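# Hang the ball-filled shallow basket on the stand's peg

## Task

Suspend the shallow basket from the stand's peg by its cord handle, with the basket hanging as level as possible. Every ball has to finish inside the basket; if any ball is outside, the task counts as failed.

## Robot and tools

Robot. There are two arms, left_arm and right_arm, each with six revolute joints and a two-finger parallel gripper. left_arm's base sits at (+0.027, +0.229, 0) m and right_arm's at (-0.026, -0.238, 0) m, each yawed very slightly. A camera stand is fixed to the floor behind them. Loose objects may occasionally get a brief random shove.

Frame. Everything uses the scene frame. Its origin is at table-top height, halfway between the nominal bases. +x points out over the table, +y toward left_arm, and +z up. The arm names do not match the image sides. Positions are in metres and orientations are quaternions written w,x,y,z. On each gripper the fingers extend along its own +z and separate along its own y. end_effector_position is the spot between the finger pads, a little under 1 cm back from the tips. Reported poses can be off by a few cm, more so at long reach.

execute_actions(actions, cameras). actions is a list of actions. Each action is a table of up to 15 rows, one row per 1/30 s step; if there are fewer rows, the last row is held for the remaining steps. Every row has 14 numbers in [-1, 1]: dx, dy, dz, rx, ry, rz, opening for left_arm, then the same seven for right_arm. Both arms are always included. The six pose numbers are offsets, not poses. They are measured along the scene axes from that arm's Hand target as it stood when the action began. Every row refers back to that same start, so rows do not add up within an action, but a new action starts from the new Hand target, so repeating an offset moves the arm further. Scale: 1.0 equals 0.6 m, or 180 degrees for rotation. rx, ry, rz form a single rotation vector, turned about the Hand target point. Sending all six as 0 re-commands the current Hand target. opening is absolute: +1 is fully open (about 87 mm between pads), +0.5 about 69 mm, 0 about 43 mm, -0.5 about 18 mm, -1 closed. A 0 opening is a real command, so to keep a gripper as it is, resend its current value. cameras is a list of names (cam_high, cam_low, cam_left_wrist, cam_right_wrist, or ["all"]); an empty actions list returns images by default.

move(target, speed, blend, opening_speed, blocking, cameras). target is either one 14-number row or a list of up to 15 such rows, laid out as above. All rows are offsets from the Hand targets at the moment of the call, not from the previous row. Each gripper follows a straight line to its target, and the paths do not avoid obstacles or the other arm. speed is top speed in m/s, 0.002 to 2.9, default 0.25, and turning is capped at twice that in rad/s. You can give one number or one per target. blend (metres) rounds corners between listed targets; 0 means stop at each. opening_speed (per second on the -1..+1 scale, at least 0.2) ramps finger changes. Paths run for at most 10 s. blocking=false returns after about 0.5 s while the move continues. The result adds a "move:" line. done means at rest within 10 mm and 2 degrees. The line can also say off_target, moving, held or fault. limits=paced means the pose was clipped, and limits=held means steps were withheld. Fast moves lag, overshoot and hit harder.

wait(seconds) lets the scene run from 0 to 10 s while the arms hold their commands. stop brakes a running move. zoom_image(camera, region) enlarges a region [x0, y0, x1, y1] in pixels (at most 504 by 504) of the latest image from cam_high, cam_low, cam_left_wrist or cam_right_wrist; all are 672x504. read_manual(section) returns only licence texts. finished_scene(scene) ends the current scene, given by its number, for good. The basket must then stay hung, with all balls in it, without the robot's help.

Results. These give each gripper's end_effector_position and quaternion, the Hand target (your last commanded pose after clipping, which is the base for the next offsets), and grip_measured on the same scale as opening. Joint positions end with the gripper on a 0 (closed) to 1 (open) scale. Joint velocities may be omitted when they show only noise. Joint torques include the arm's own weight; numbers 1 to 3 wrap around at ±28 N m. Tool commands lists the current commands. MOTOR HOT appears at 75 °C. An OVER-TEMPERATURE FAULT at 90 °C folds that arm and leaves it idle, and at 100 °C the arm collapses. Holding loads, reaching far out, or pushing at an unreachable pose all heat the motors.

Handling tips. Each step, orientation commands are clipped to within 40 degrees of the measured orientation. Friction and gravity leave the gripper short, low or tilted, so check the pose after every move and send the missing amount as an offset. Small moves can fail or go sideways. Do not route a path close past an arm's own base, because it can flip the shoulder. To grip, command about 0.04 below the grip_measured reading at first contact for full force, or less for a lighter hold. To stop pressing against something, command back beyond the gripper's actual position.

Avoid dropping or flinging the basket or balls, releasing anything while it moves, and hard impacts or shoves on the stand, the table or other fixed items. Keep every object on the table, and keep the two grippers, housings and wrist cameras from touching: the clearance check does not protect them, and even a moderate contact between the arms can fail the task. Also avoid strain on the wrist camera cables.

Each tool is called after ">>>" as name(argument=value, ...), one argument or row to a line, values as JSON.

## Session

>>> execute_actions(
  actions=[],
)

>>> zoom_image(
  camera="cam_high",
  region=[230, 150, 550, 390],
)

>>> zoom_image(
  camera="cam_low",
  region=[270, 140, 490, 310],
)

Scene clock: 0.00 s.
left_arm: end_effector_position=(+0.3318, +0.0603, +0.2361) grip_measured=+1.000 end_effector_quat_wxyz=(+0.542, +0.257, +0.748, -0.285) | right_arm: end_effector_position=(+0.3008, -0.1468, +0.1264) grip_measured=+0.962 end_effector_quat_wxyz=(+0.577, -0.099, +0.773, +0.246)
Joint positions: left_arm=[-0.274 1.023 0.794 -0.071 0.554 0.008 1] | right_arm=[0.02 1.115 0.337 0.529 -0.52 0.15 0.981]
Joint velocities: within noise
Joint torques (N m): no reading
Heat: left arm: 30 °C; right arm: 38 °C.
Hand target: left_arm +0.3321, +0.0602, +0.2408; +0.546, +0.258, +0.745, -0.284 | right_arm +0.3011, -0.1466, +0.1278; +0.577, -0.100, +0.773, +0.246
Tool commands: left_gripper/opening=+1.0 right_gripper/opening=+1.0
camera_calibration:
cam_left_wrist: T_world_to_cam=[[-0.675853, -0.720205, 0.156613, 0.228159], [-0.708928, 0.577109, -0.405422, 0.315666], [0.201604, -0.385033, -0.900614, 0.312536], [0, 0, 0, 1]] pos_world=[0.314978, 0.102485, 0.373719]
cam_right_wrist: T_world_to_cam=[[0.435298, -0.859405, -0.268213, -0.224504], [-0.852496, -0.297699, -0.429681, 0.287682], [0.289423, 0.41569, -0.862228, 0.226302], [0, 0, 0, 1]] pos_world=[0.277477, -0.201369, 0.258521]

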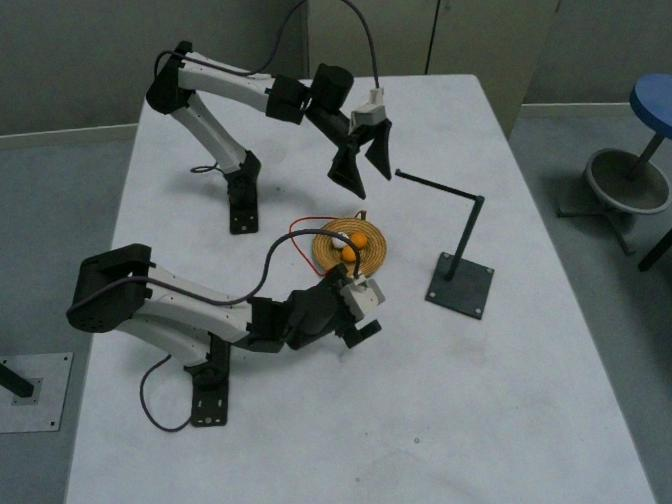

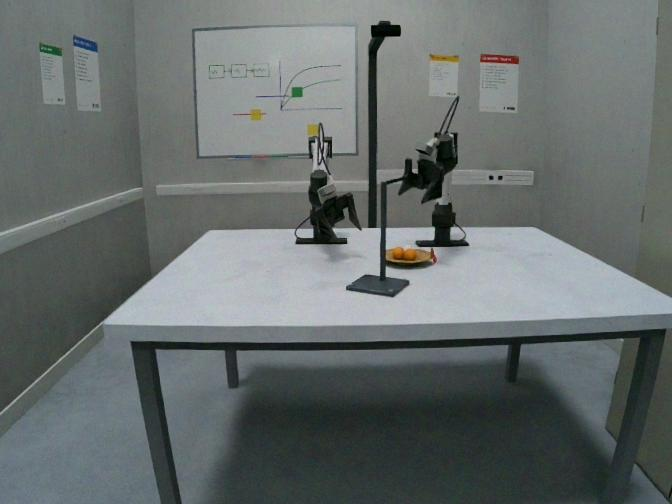

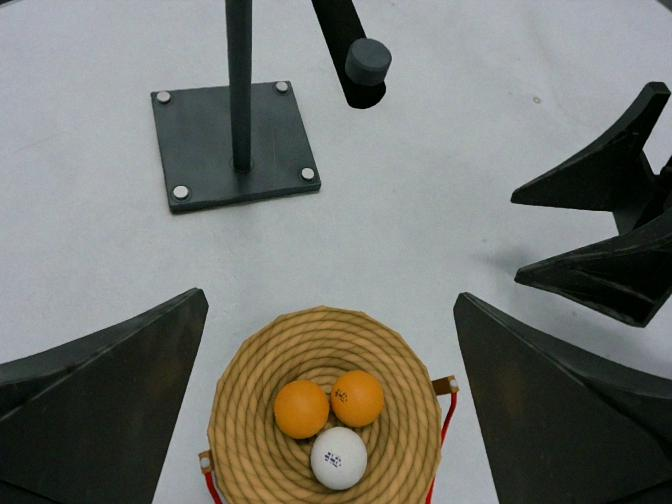

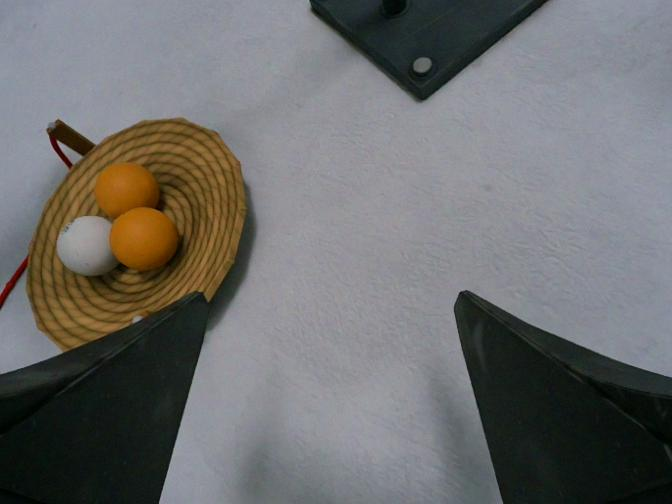

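Scaled by 1.575 from the camera's 672x504 image, which has a finer 960x720 frame.

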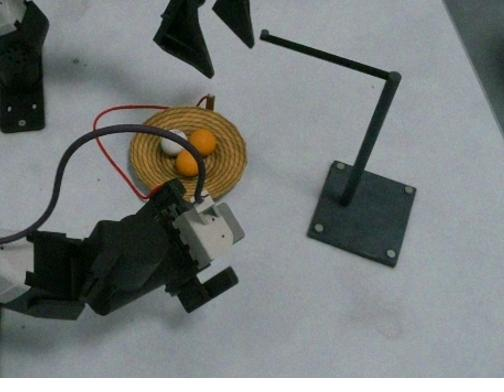

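Scaled by 2.291 from the camera's 672x504 image, which has a finer 960x720 frame.

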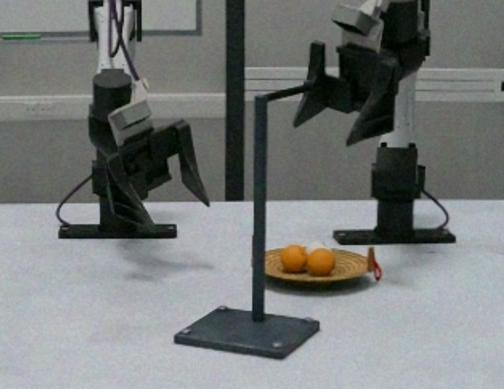

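>>> move(
  target=[
    [-0.117,0.15,0.067,0,0,0,0.2,-0.15,-0.2,0.083,0,0,-0.1,0.2],
    [-0.27,0.0997,-0.03,0.4533,0.0239,-0.377,0.2,-0.302,-0.639,0.0487,-0.0713,0.05,-0.5019,0.2],
  ],
  cameras=["cam_left_wrist","cam_high","cam_low"],
  speed=0.35,
  blend=[0.03,0],
)

>>> zoom_image(
  camera="cam_high",
  region=[270, 190, 410, 295],
)

>>> zoom_image(
  camera="cam_high",
  region=[380, 150, 500, 330],
)

>>> zoom_image(
  camera="cam_low",
  region=[330, 160, 450, 310],
)

Scene clock: 45.20 s.
left_arm: end_effector_position=(+0.1741, +0.1138, +0.2228) grip_measured=+0.200 end_effector_quat_wxyz=(+0.122, +0.853, +0.506, +0.031) | right_arm: end_effector_position=(+0.1151, -0.5218, +0.1403) grip_measured=+0.200 end_effector_quat_wxyz=(+0.496, +0.438, +0.687, -0.299)
Joint positions: left_arm=[-0.938 1.144 1.371 -1.547 -0.03 1.171 0.6] | right_arm=[-1.091 0.861 0.413 0.113 -0.003 0.024 0.6]
Joint torques (N m): left_arm=[-0.21 -3.25 4.52 0.83 -0.07 -0.01] | right_arm=[0.09 -0.58 10.62 2.52 0.17 0.11]
Heat: left arm: 38 °C; right arm: 42 °C.
Hand target: left_arm +0.1701, +0.1201, +0.2227; +0.000, +0.862, +0.508, +0.000 | right_arm +0.1199, -0.5300, +0.1569; +0.511, +0.436, +0.674, -0.307
Off the commanded pose: left_arm 0.007 m, 14 deg | right_arm 0.019 m, 3 deg.
joint sent to its limit (left arm) — joint 4 (wrist pitch), lower limit. The joint targets are off in orientation, not in position.
move: off_target (left_arm, right_arm)
camera_calibration:
cam_left_wrist: T_world_to_cam=[[-0.859763, 0.441713, -0.256314, 0.153982], [0.148789, 0.696777, 0.701687, -0.241969], [0.488537, 0.565148, -0.664785, 0.142275], [0, 0, 0, 1]] pos_world=[0.098884, 0.0201754, 0.303836]
Images, in order (width x height): cam_high 672x504, cam_low 672x504, cam_left_wrist 672x504.

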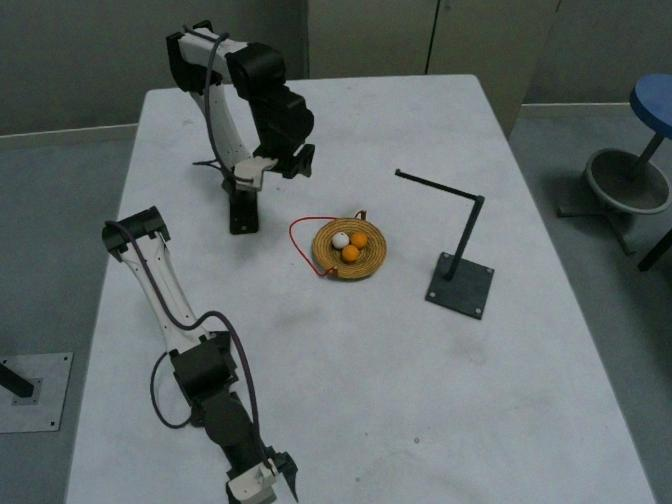

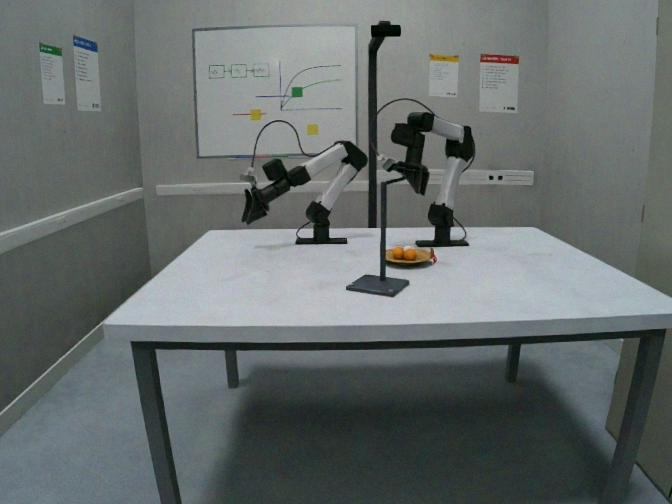

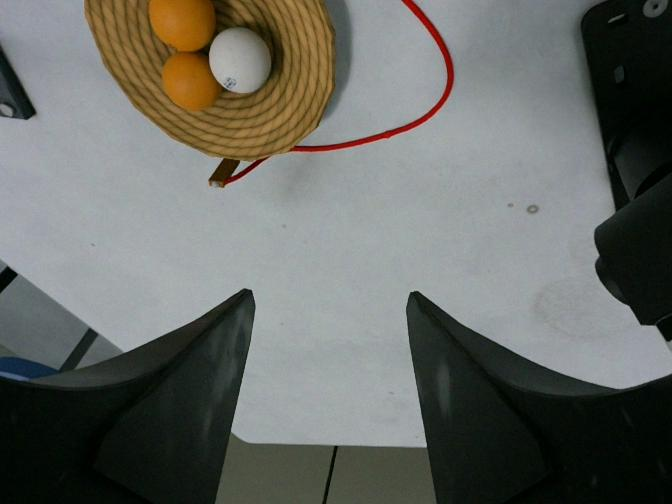

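Scaled by 3.600 from the camera's 672x504 image, which has a finer 960x720 frame.

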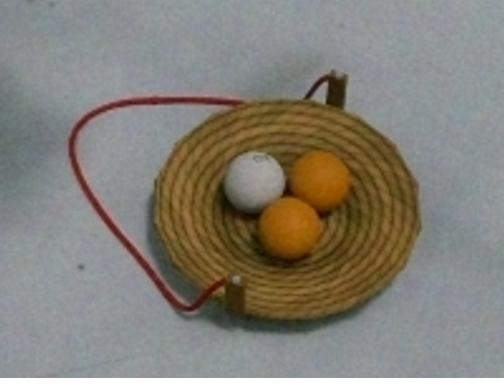

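Scaled by 2.800 from the camera's 672x504 image, which has a finer 960x720 frame.

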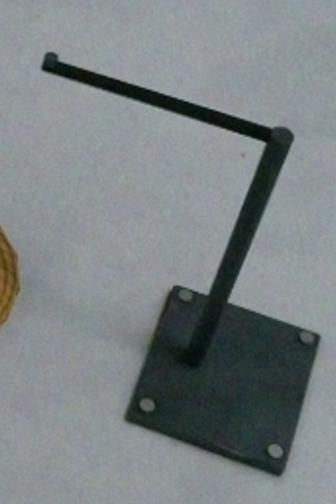

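Scaled by 3.360 from the camera's 672x504 image, which has a finer 960x720 frame.

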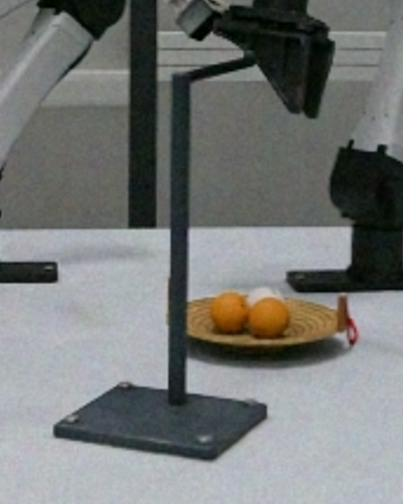

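>>> execute_actions(
  actions=[],
)

>>> zoom_image(
  camera="cam_high",
  region=[270, 180, 410, 285],
)

>>> zoom_image(
  camera="cam_low",
  region=[330, 160, 450, 310],
)

>>> zoom_image(
  camera="cam_left_wrist",
  region=[100, 0, 600, 350],
)

Scene clock: 80.40 s.
left_arm: end_effector_position=(+0.1741, +0.1138, +0.2228) grip_measured=+0.200 end_effector_quat_wxyz=(+0.122, +0.853, +0.506, +0.031) | right_arm: end_effector_position=(+0.1151, -0.5219, +0.1404) grip_measured=+0.200 end_effector_quat_wxyz=(+0.496, +0.438, +0.687, -0.299)
Joint positions: left_arm=[-0.938 1.144 1.371 -1.547 -0.03 1.171 0.6] | right_arm=[-1.091 0.861 0.413 0.113 -0.003 0.024 0.6]
Joint velocities: within noise
Joint torques (N m): left_arm=[-0.24 -3.25 4.51 0.83 -0.07 -0.01] | right_arm=[0.23 -0.28 10.47 2.47 0.19 0.1]
Heat: left arm: 38 °C; right arm: 46 °C.
Hand target: left_arm +0.1701, +0.1200, +0.2227; +0.000, +0.862, +0.508, -0.001 | right_arm +0.1200, -0.5299, +0.1569; +0.511, +0.436, +0.674, -0.306
Tool commands: left_gripper/opening=+0.2 right_gripper/opening=+0.2
Off the commanded pose: left_arm 0.007 m, 14 deg | right_arm 0.019 m, 2 deg.
camera_calibration:
cam_left_wrist: T_world_to_cam=[[-0.859763, 0.441713, -0.256314, 0.153982], [0.148789, 0.696777, 0.701687, -0.241969], [0.488537, 0.565148, -0.664785, 0.142275], [0, 0, 0, 1]] pos_world=[0.098884, 0.0201754, 0.303836]
cam_right_wrist: T_world_to_cam=[[-0.899856, -0.435381, -0.0264923, -0.121209], [-0.400773, 0.849244, -0.343751, 0.55823], [0.172161, -0.298709, -0.938687, 0.0993029], [0, 0, 0, 1]] pos_world=[0.0975567, -0.497183, 0.281895]

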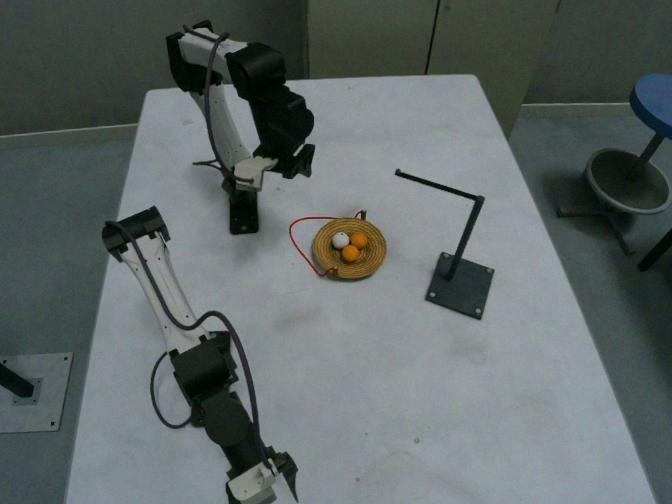

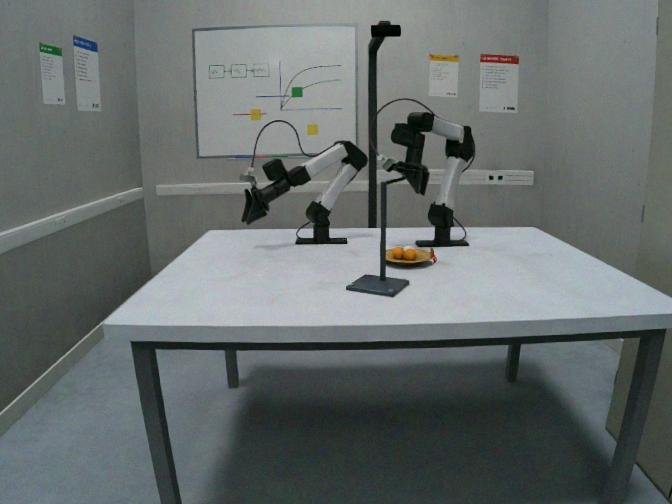

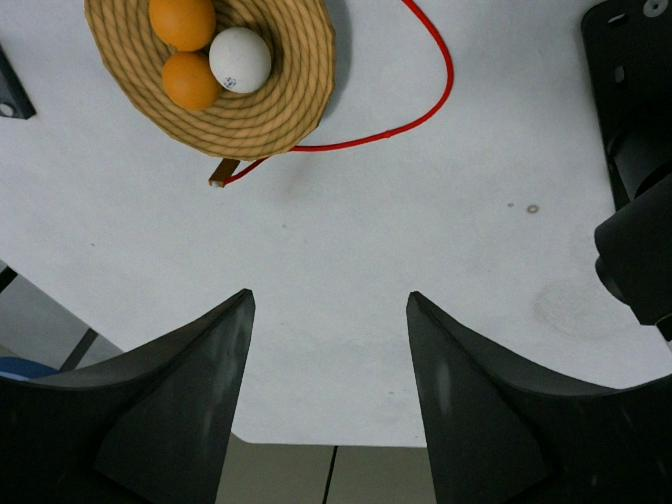

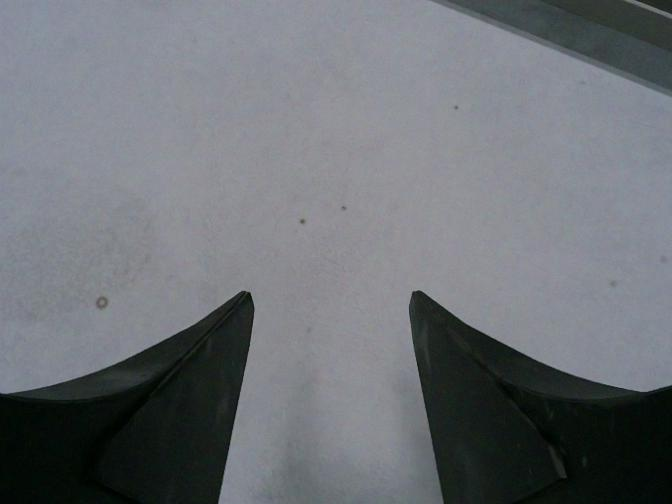

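Scaled by 3.600 from the camera's 672x504 image, which has a finer 960x720 frame.

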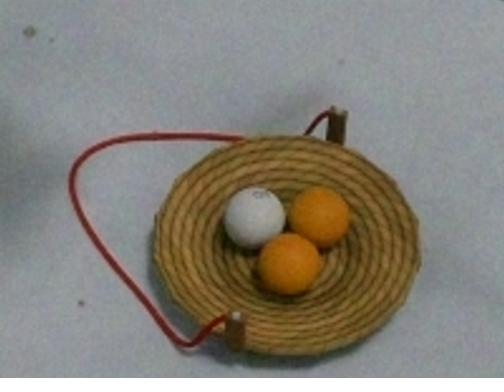

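Scaled by 3.360 from the camera's 672x504 image, which has a finer 960x720 frame.

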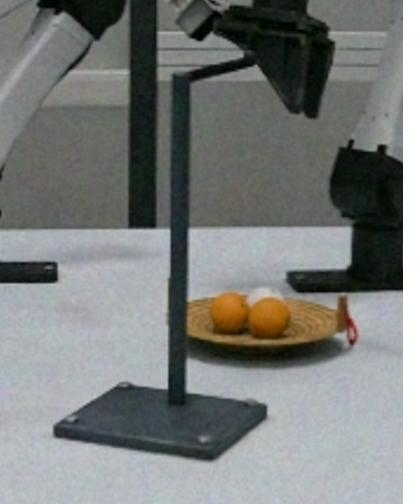

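Scaled by 1.008 from the camera's 672x504 image, which has a finer 960x720 frame.

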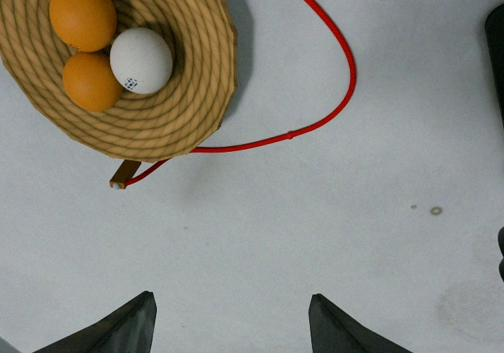

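>>> move(
  target=[0, 0.013, -0.25, 0, 0, 0.039, 0.2, 0, 0, 0, 0, 0, 0, 0.2],
  speed=0.2,
  cameras=["cam_left_wrist"],
)

>>> zoom_image(
  camera="cam_left_wrist",
  region=[100, 0, 600, 350],
)

Scene clock: 127.00 s.
left_arm: end_effector_position=(+0.1714, +0.1284, +0.0778) grip_measured=+0.200 end_effector_quat_wxyz=(+0.003, +0.833, +0.554, +0.007) | right_arm: end_effector_position=(+0.1151, -0.5220, +0.1405) grip_measured=+0.200 end_effector_quat_wxyz=(+0.496, +0.438, +0.687, -0.299)
Joint positions: left_arm=[-0.875 1.254 0.865 -1.174 -0.013 1.128 0.6] | right_arm=[-1.091 0.861 0.413 0.114 -0.003 0.024 0.6]
Joint torques (N m): left_arm=[0.76 -2.02 4.92 0.6 0.2 0.03] | right_arm=[-0.08 -0.39 10.37 2.54 0.15 0.12]
Heat: left arm: 37 °C; right arm: 49 °C.
Hand target: left_arm +0.1701, +0.1278, +0.0728; +0.000, +0.829, +0.560, -0.001 | right_arm +0.1199, -0.5300, +0.1569; +0.511, +0.436, +0.674, -0.307
Off the commanded pose: left_arm 0.005 m, 1 deg | right_arm 0.019 m, 2 deg.
move: off_target (right_arm)
camera_calibration:
cam_left_wrist: T_world_to_cam=[[-0.92706, 0.373567, -0.0317384, 0.110904], [0.210552, 0.588815, 0.780362, -0.152922], [0.310206, 0.71676, -0.624522, 0.0468556], [0, 0, 0, 1]] pos_world=[0.120478, 0.0150285, 0.152117]
Images, in order (width x height): cam_left_wrist 672x504.

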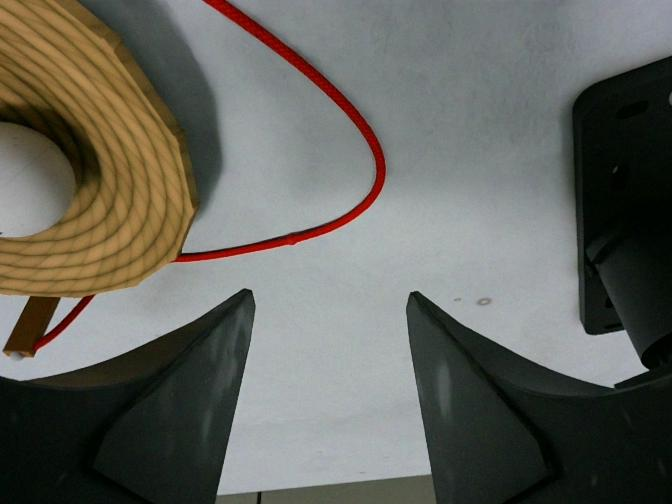

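Scaled by 1.008 from the camera's 672x504 image, which has a finer 960x720 frame.

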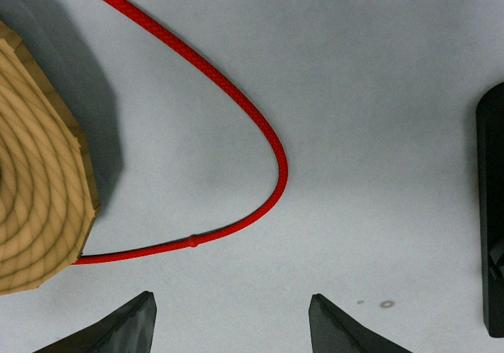

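>>> move(
  target=[-0.0297, 0.0185, -0.079, 0, 0, 0.015, 0.0, 0, 0, 0, 0, 0, 0, 0.2],
  speed=0.12,
  cameras=["cam_left_wrist"],
)

>>> zoom_image(
  camera="cam_left_wrist",
  region=[150, 120, 450, 340],
)

Scene clock: 150.20 s.
left_arm: end_effector_position=(+0.1544, +0.1418, +0.0272) grip_measured=+0.000 end_effector_quat_wxyz=(-0.008, +0.815, +0.579, +0.005) | right_arm: end_effector_position=(+0.1151, -0.5220, +0.1406) grip_measured=+0.200 end_effector_quat_wxyz=(+0.496, +0.438, +0.687, -0.299)
Joint positions: left_arm=[-0.888 1.254 0.656 -0.987 -0.011 1.053 0.5] | right_arm=[-1.091 0.861 0.413 0.114 -0.003 0.024 0.6]
Joint torques (N m): left_arm=[-0.38 -3.77 4.46 0.54 0.19 0.02] | right_arm=[0.21 -0.4 10.43 2.52 0.19 0.13]
Heat: left arm: 38 °C; right arm: 50 °C.
Hand target: left_arm +0.1524, +0.1390, +0.0254; +0.000, +0.815, +0.579, +0.000 | right_arm +0.1199, -0.5300, +0.1569; +0.511, +0.436, +0.674, -0.307
Off the commanded pose: left_arm 0.004 m, 1 deg | right_arm 0.019 m, 2 deg.
move: off_target (right_arm)
camera_calibration:
cam_left_wrist: T_world_to_cam=[[-0.948592, 0.316295, -0.0114578, 0.0994306], [0.186743, 0.58855, 0.786598, -0.114106], [0.25554, 0.74402, -0.61736, 0.015283], [0, 0, 0, 1]] pos_world=[0.111722, 0.0243367, 0.10033]
Images, in order (width x height): cam_left_wrist 672x504.

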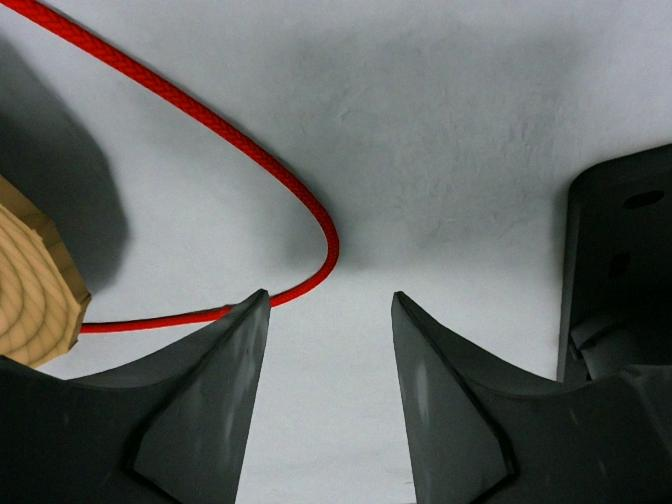

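Scaled by 1.680 from the camera's 672x504 image, which has a finer 960x720 frame.

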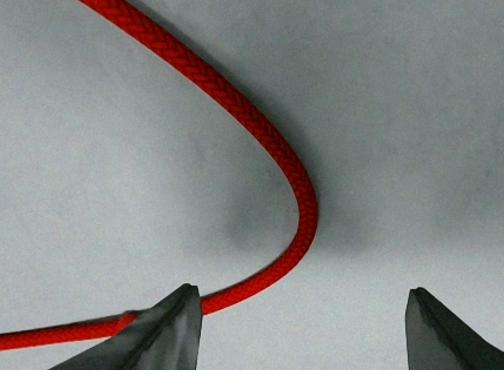

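>>> move(
  target=[-0.0027, -0.003, -0.038, 0, 0, 0, 0.0, 0, 0, 0, 0, 0, 0, 0.2],
  speed=0.05,
  cameras=["cam_left_wrist"],
)

>>> zoom_image(
  camera="cam_left_wrist",
  region=[150, 120, 450, 340],
)

Scene clock: 165.27 s.
left_arm: end_effector_position=(+0.1515, +0.1412, +0.0100) grip_measured=+0.000 end_effector_quat_wxyz=(-0.004, +0.815, +0.580, +0.006) | right_arm: end_effector_position=(+0.1151, -0.5220, +0.1406) grip_measured=+0.200 end_effector_quat_wxyz=(+0.496, +0.438, +0.687, -0.299)
Joint positions: left_arm=[-0.904 1.27 0.593 -0.9 -0.012 1.035 0.5] | right_arm=[-1.091 0.861 0.413 0.114 -0.003 0.024 0.6]
Joint torques (N m): left_arm=[-0.24 -1.17 3.99 0.84 0.2 0.07] | right_arm=[0.14 -0.53 10.32 2.5 0.16 0.13]
Heat: left arm: 37 °C; right arm: 50 °C.
Hand target: left_arm +0.1507, +0.1371, +0.0025; +0.000, +0.815, +0.579, +0.000 | right_arm +0.1199, -0.5300, +0.1569; +0.511, +0.436, +0.674, -0.307
Off the commanded pose: left_arm 0.009 m, 1 deg | right_arm 0.019 m, 2 deg.
move: off_target (right_arm)
camera_calibration:
cam_left_wrist: T_world_to_cam=[[-0.949228, 0.313958, -0.0199299, 0.0971144], [0.180012, 0.594022, 0.784049, -0.0995125], [0.257997, 0.740654, -0.620379, 0.00607061], [0, 0, 0, 1]] pos_world=[0.108531, 0.0241266, 0.0837242]
Images, in order (width x height): cam_left_wrist 672x504.

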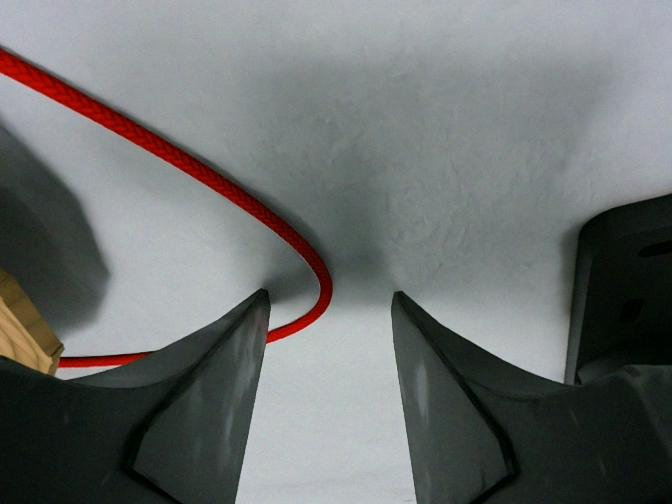

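Scaled by 1.680 from the camera's 672x504 image, which has a finer 960x720 frame.

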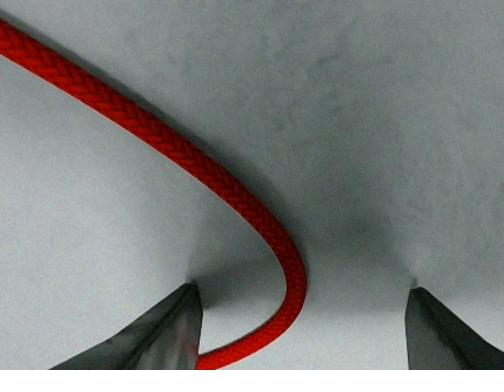

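>>> move(
  target=[0, 0, 0, 0, 0, 0, -1, 0, 0, 0, 0, 0, 0, 0.2],
  speed=0.05,
  opening_speed=0.6,
  cameras=["cam_left_wrist"],
)

>>> zoom_image(
  camera="cam_left_wrist",
  region=[150, 120, 450, 340],
)

Scene clock: 174.20 s.
left_arm: end_effector_position=(+0.1577, +0.1352, +0.0096) grip_measured=-0.881 end_effector_quat_wxyz=(+0.014, +0.814, +0.580, +0.010) | right_arm: end_effector_position=(+0.1151, -0.5220, +0.1406) grip_measured=+0.200 end_effector_quat_wxyz=(+0.496, +0.438, +0.687, -0.299)
Joint positions: left_arm=[-0.904 1.27 0.593 -0.865 -0.017 1.034 0.059] | right_arm=[-1.091 0.861 0.413 0.114 -0.003 0.024 0.6]
Joint torques (N m): left_arm=[-0.18 -1.17 4.04 0.56 0.25 0.09] | right_arm=[0.2 -0.58 10.36 2.49 0.18 0.16]
Heat: left arm: 36 °C; right arm: 51 °C.
Hand target: left_arm +0.1507, +0.1371, +0.0025; +0.000, +0.815, +0.579, -0.001 | right_arm +0.1199, -0.5300, +0.1569; +0.511, +0.436, +0.674, -0.307
Off the commanded pose: left_arm 0.010 m, 2 deg | right_arm 0.019 m, 2 deg.
move: off_target (right_arm)
camera_calibration:
cam_left_wrist: T_world_to_cam=[[-0.948517, 0.31238, -0.0522932, 0.105406], [0.158903, 0.612166, 0.774599, -0.0957578], [0.273981, 0.72641, -0.630288, 0.00812332], [0, 0, 0, 1]] pos_world=[0.11297, 0.0197921, 0.0848059]
Images, in order (width x height): cam_left_wrist 672x504.

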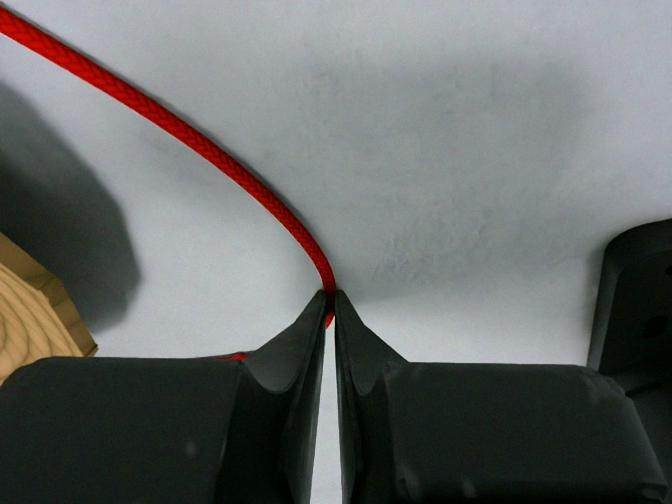

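Scaled by 1.680 from the camera's 672x504 image, which has a finer 960x720 frame.

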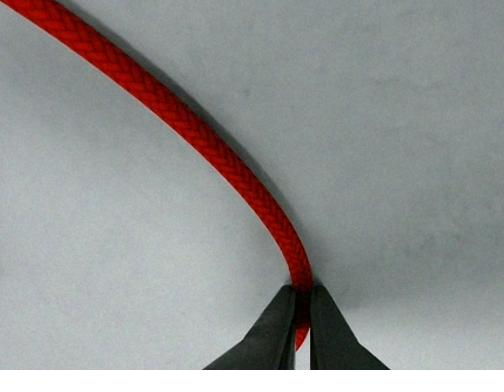

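>>> execute_actions(
  actions=[],
)

>>> zoom_image(
  camera="cam_low",
  region=[370, 225, 450, 275],
)

>>> zoom_image(
  camera="cam_high",
  region=[270, 180, 410, 285],
)

Scene clock: 178.07 s.
left_arm: end_effector_position=(+0.1577, +0.1352, +0.0096) grip_measured=-0.881 end_effector_quat_wxyz=(+0.014, +0.814, +0.580, +0.010) | right_arm: end_effector_position=(+0.1151, -0.5220, +0.1406) grip_measured=+0.200 end_effector_quat_wxyz=(+0.496, +0.438, +0.687, -0.299)
Joint positions: left_arm=[-0.904 1.27 0.593 -0.865 -0.017 1.034 0.059] | right_arm=[-1.091 0.861 0.413 0.114 -0.003 0.024 0.6]
Joint velocities: within noise
Joint torques (N m): left_arm=[-0.18 -1.14 4.03 0.57 0.25 0.08] | right_arm=[0.25 -0.61 10.26 2.52 0.14 0.15]
Heat: left arm: 36 °C; right arm: 51 °C.
Hand target: left_arm +0.1507, +0.1371, +0.0025; +0.000, +0.815, +0.579, -0.001 | right_arm +0.1199, -0.5300, +0.1569; +0.511, +0.436, +0.674, -0.307
Tool commands: left_gripper/opening=-1.0 right_gripper/opening=+0.2
Off the commanded pose: left_arm 0.010 m, 2 deg | right_arm 0.019 m, 2 deg.
camera_calibration:
cam_left_wrist: T_world_to_cam=[[-0.948517, 0.31238, -0.0522932, 0.105406], [0.158903, 0.612166, 0.774599, -0.0957578], [0.273981, 0.72641, -0.630288, 0.00812332], [0, 0, 0, 1]] pos_world=[0.11297, 0.0197921, 0.0848059]
cam_right_wrist: T_world_to_cam=[[-0.900039, -0.435012, -0.0263349, -0.121134], [-0.400275, 0.849044, -0.344825, 0.558448], [0.172362, -0.299815, -0.938298, 0.0989229], [0, 0, 0, 1]] pos_world=[0.0974567, -0.497184, 0.282196]

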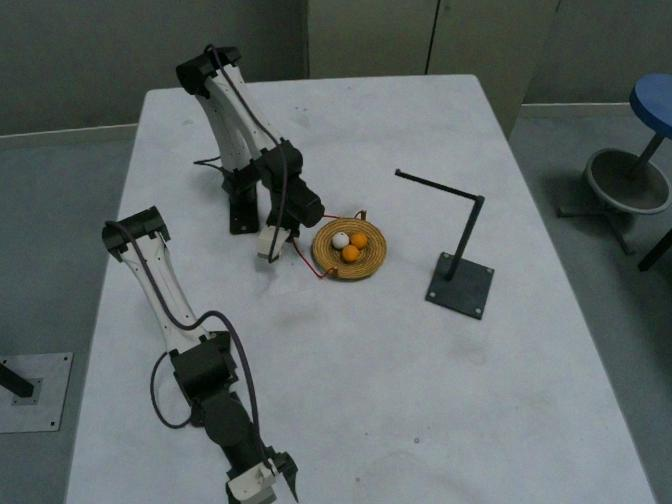

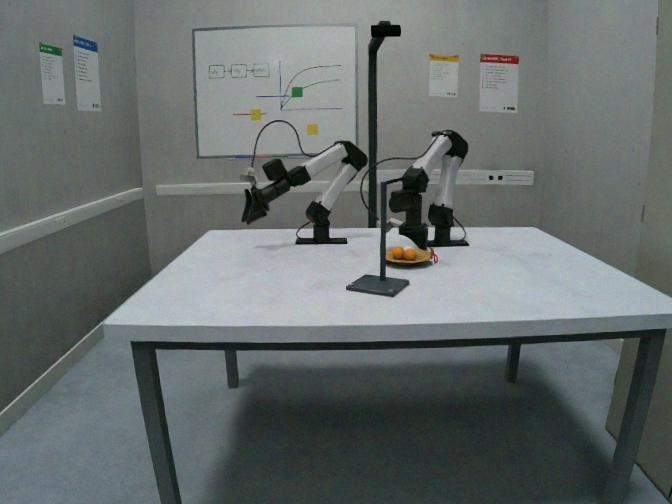

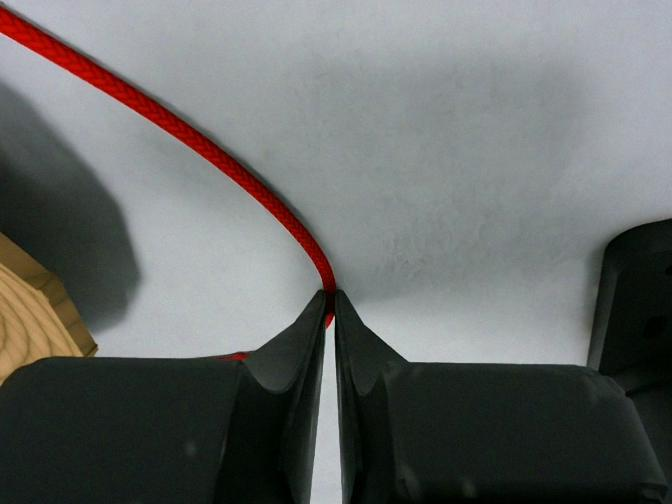

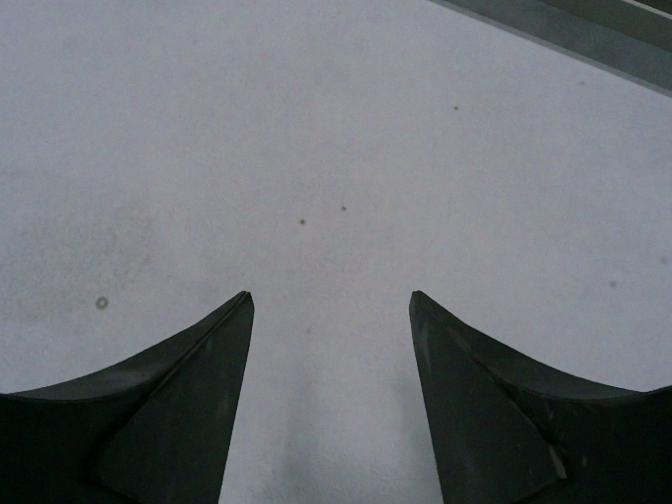

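Scaled by 6.300 from the camera's 672x504 image, which has a finer 960x720 frame.

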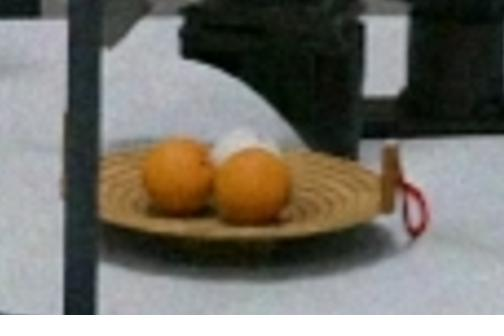

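Scaled by 3.600 from the camera's 672x504 image, which has a finer 960x720 frame.

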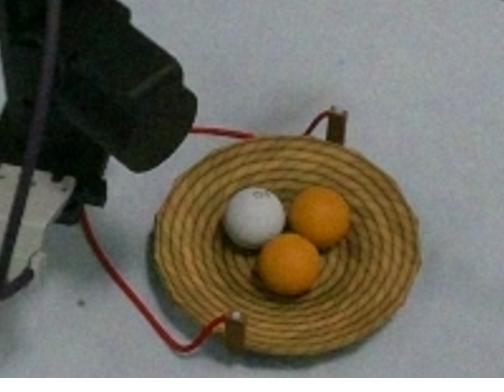

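>>> move(
  target=[
    [0, 0, 0.10, 0, 0, 0, -1, 0, 0, 0, 0, 0, 0, 0.2],
    [0.0812, -0.0413, 0.2625, -0.03, -0.07, -0.019, -1, 0, 0, 0, 0, 0, 0, 0.2],
    [0.1845, -0.0953, 0.3708, -0.0654, -0.1534, -0.0423, -1, 0, 0, 0, 0, 0, 0, 0.2],
    [0.2288, -0.1185, 0.4208, -0.0654, -0.1534, -0.0423, -1, 0, 0, 0, 0, 0, 0, 0.2],
  ],
  speed=0.13,
  blend=[0.02, 0.03, 0.02, 0],
  cameras=["cam_high", "cam_low", "cam_left_wrist"],
)

>>> zoom_image(
  camera="cam_high",
  region=[270, 130, 410, 285],
)

>>> zoom_image(
  camera="cam_low",
  region=[360, 150, 460, 275],
)

Scene clock: 207.50 s.
left_arm: end_effector_position=(+0.2855, +0.0668, +0.2520) grip_measured=-0.881 end_effector_quat_wxyz=(+0.223, +0.822, +0.505, +0.136) | right_arm: end_effector_position=(+0.1152, -0.5221, +0.1407) grip_measured=+0.200 end_effector_quat_wxyz=(+0.497, +0.438, +0.687, -0.300)
Joint positions: left_arm=[-0.817 1.334 1.493 -1.222 -0.155 1.297 0.059] | right_arm=[-1.091 0.861 0.413 0.115 -0.003 0.024 0.6]
Joint torques (N m): left_arm=[0.76 -2.76 8.35 1.29 0.03 0.18] | right_arm=[0.09 -0.66 10.44 2.51 0.15 0.13]
Heat: left arm: 36 °C; right arm: 52 °C.
Hand target: left_arm +0.2879, +0.0661, +0.2551; +0.221, +0.824, +0.504, +0.135 | right_arm +0.1199, -0.5300, +0.1569; +0.511, +0.436, +0.674, -0.307
Off the commanded pose: left_arm 0.004 m, 0 deg | right_arm 0.019 m, 2 deg.
move: off_target (right_arm)
camera_calibration:
cam_left_wrist: T_world_to_cam=[[-0.768402, 0.372089, -0.52068, 0.323181], [-0.0817697, 0.749852, 0.656533, -0.172669], [0.634722, 0.547057, -0.545762, 0.0633385], [0, 0, 0, 1]] pos_world=[0.194012, -0.0254256, 0.316205]
Images, in order (width x height): cam_high 672x504, cam_low 672x504, cam_left_wrist 672x504.

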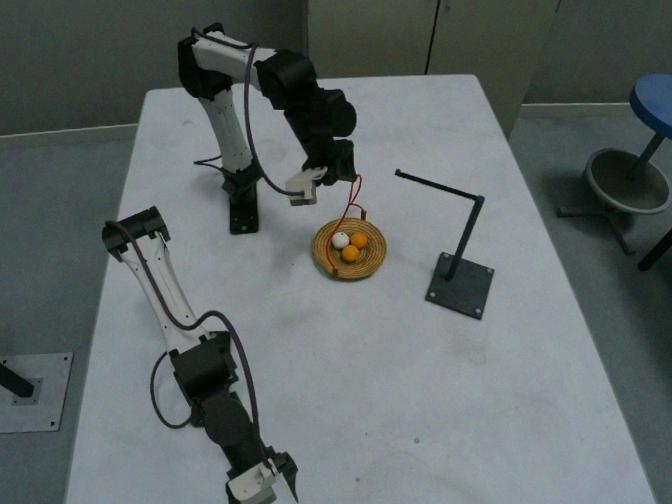

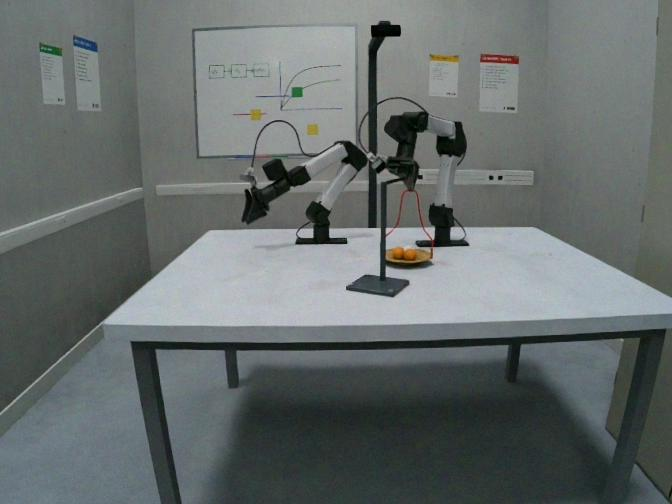

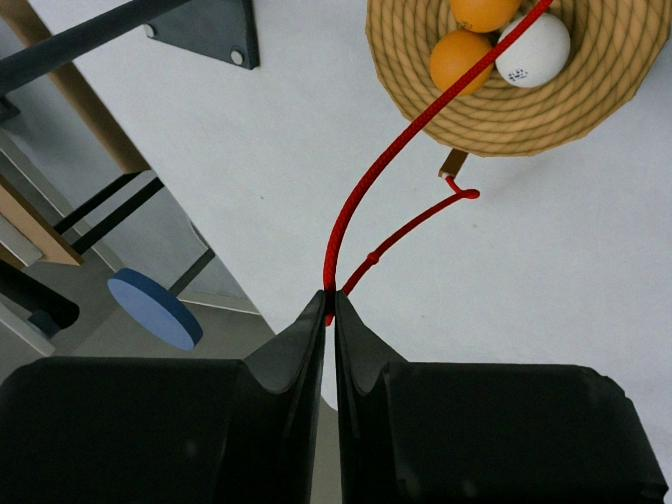

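Scaled by 3.252 from the camera's 672x504 image, which has a finer 960x720 frame.

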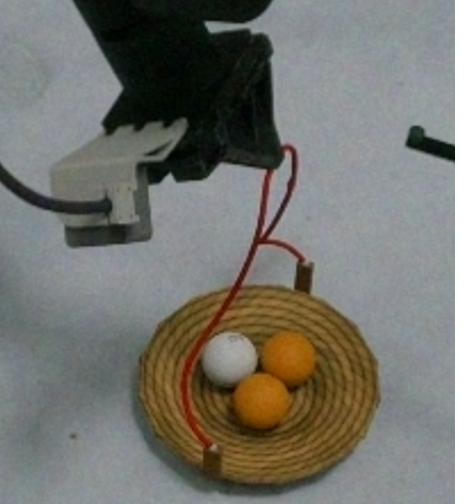

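Scaled by 4.032 from the camera's 672x504 image, which has a finer 960x720 frame.

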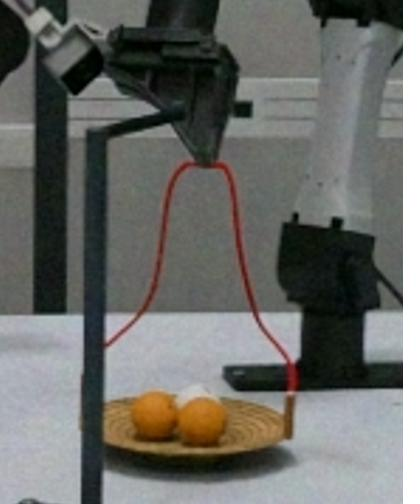

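>>> move(
  target=[0, 0, 0.055, 0, 0, 0, -1, 0, 0, 0, 0, 0, 0, 0.2],
  speed=0.04,
  cameras=["cam_high", "cam_low"],
)

>>> zoom_image(
  camera="cam_high",
  region=[270, 130, 410, 285],
)

>>> zoom_image(
  camera="cam_low",
  region=[360, 150, 460, 275],
)

Scene clock: 214.03 s.
left_arm: end_effector_position=(+0.2840, +0.0679, +0.2821) grip_measured=-0.881 end_effector_quat_wxyz=(+0.215, +0.825, +0.506, +0.134) | right_arm: end_effector_position=(+0.1152, -0.5221, +0.1407) grip_measured=+0.200 end_effector_quat_wxyz=(+0.497, +0.438, +0.687, -0.300)
Joint positions: left_arm=[-0.817 1.396 1.683 -1.367 -0.154 1.297 0.059] | right_arm=[-1.091 0.861 0.413 0.115 -0.003 0.024 0.6]
Joint torques (N m): left_arm=[0.76 -3.22 8.32 1.37 0.02 0.17] | right_arm=[-0.02 -0.46 10.7 2.56 0.17 0.12]
Heat: left arm: 39 °C; right arm: 52 °C.
Hand target: left_arm +0.2879, +0.0661, +0.2881; +0.221, +0.824, +0.504, +0.135 | right_arm +0.1199, -0.5300, +0.1569; +0.511, +0.436, +0.674, -0.307
Off the commanded pose: left_arm 0.007 m, 1 deg | right_arm 0.019 m, 2 deg.
move: off_target (right_arm)
Images, in order (width x height): cam_high 672x504, cam_low 672x504.

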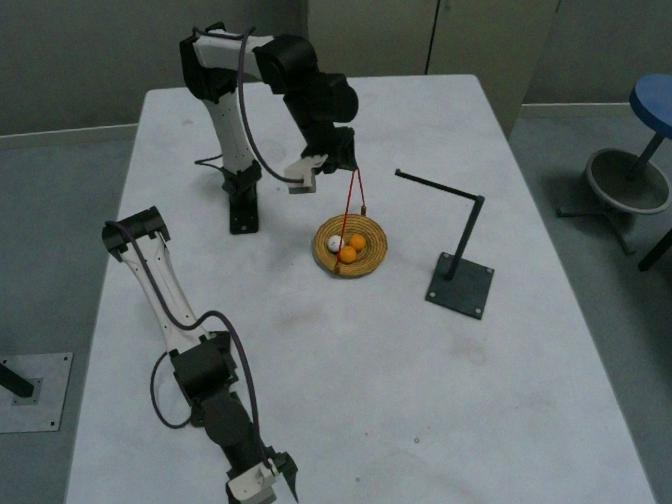

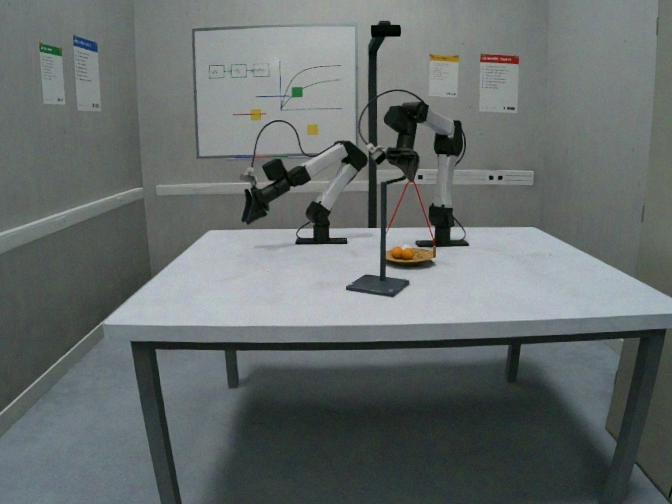

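Scaled by 3.252 from the camera's 672x504 image, which has a finer 960x720 frame.

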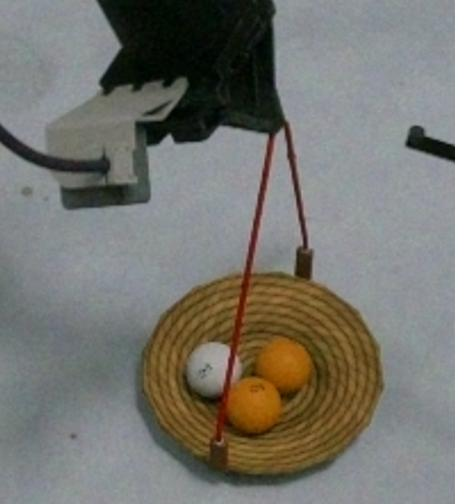

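Scaled by 4.032 from the camera's 672x504 image, which has a finer 960x720 frame.

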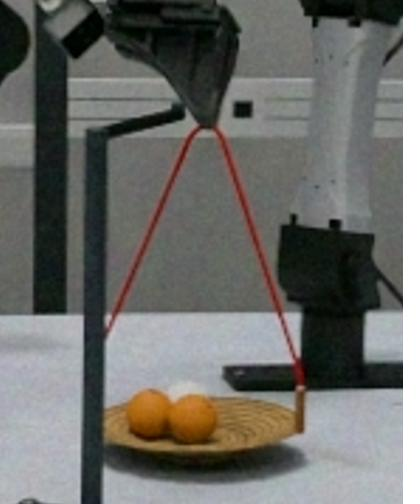

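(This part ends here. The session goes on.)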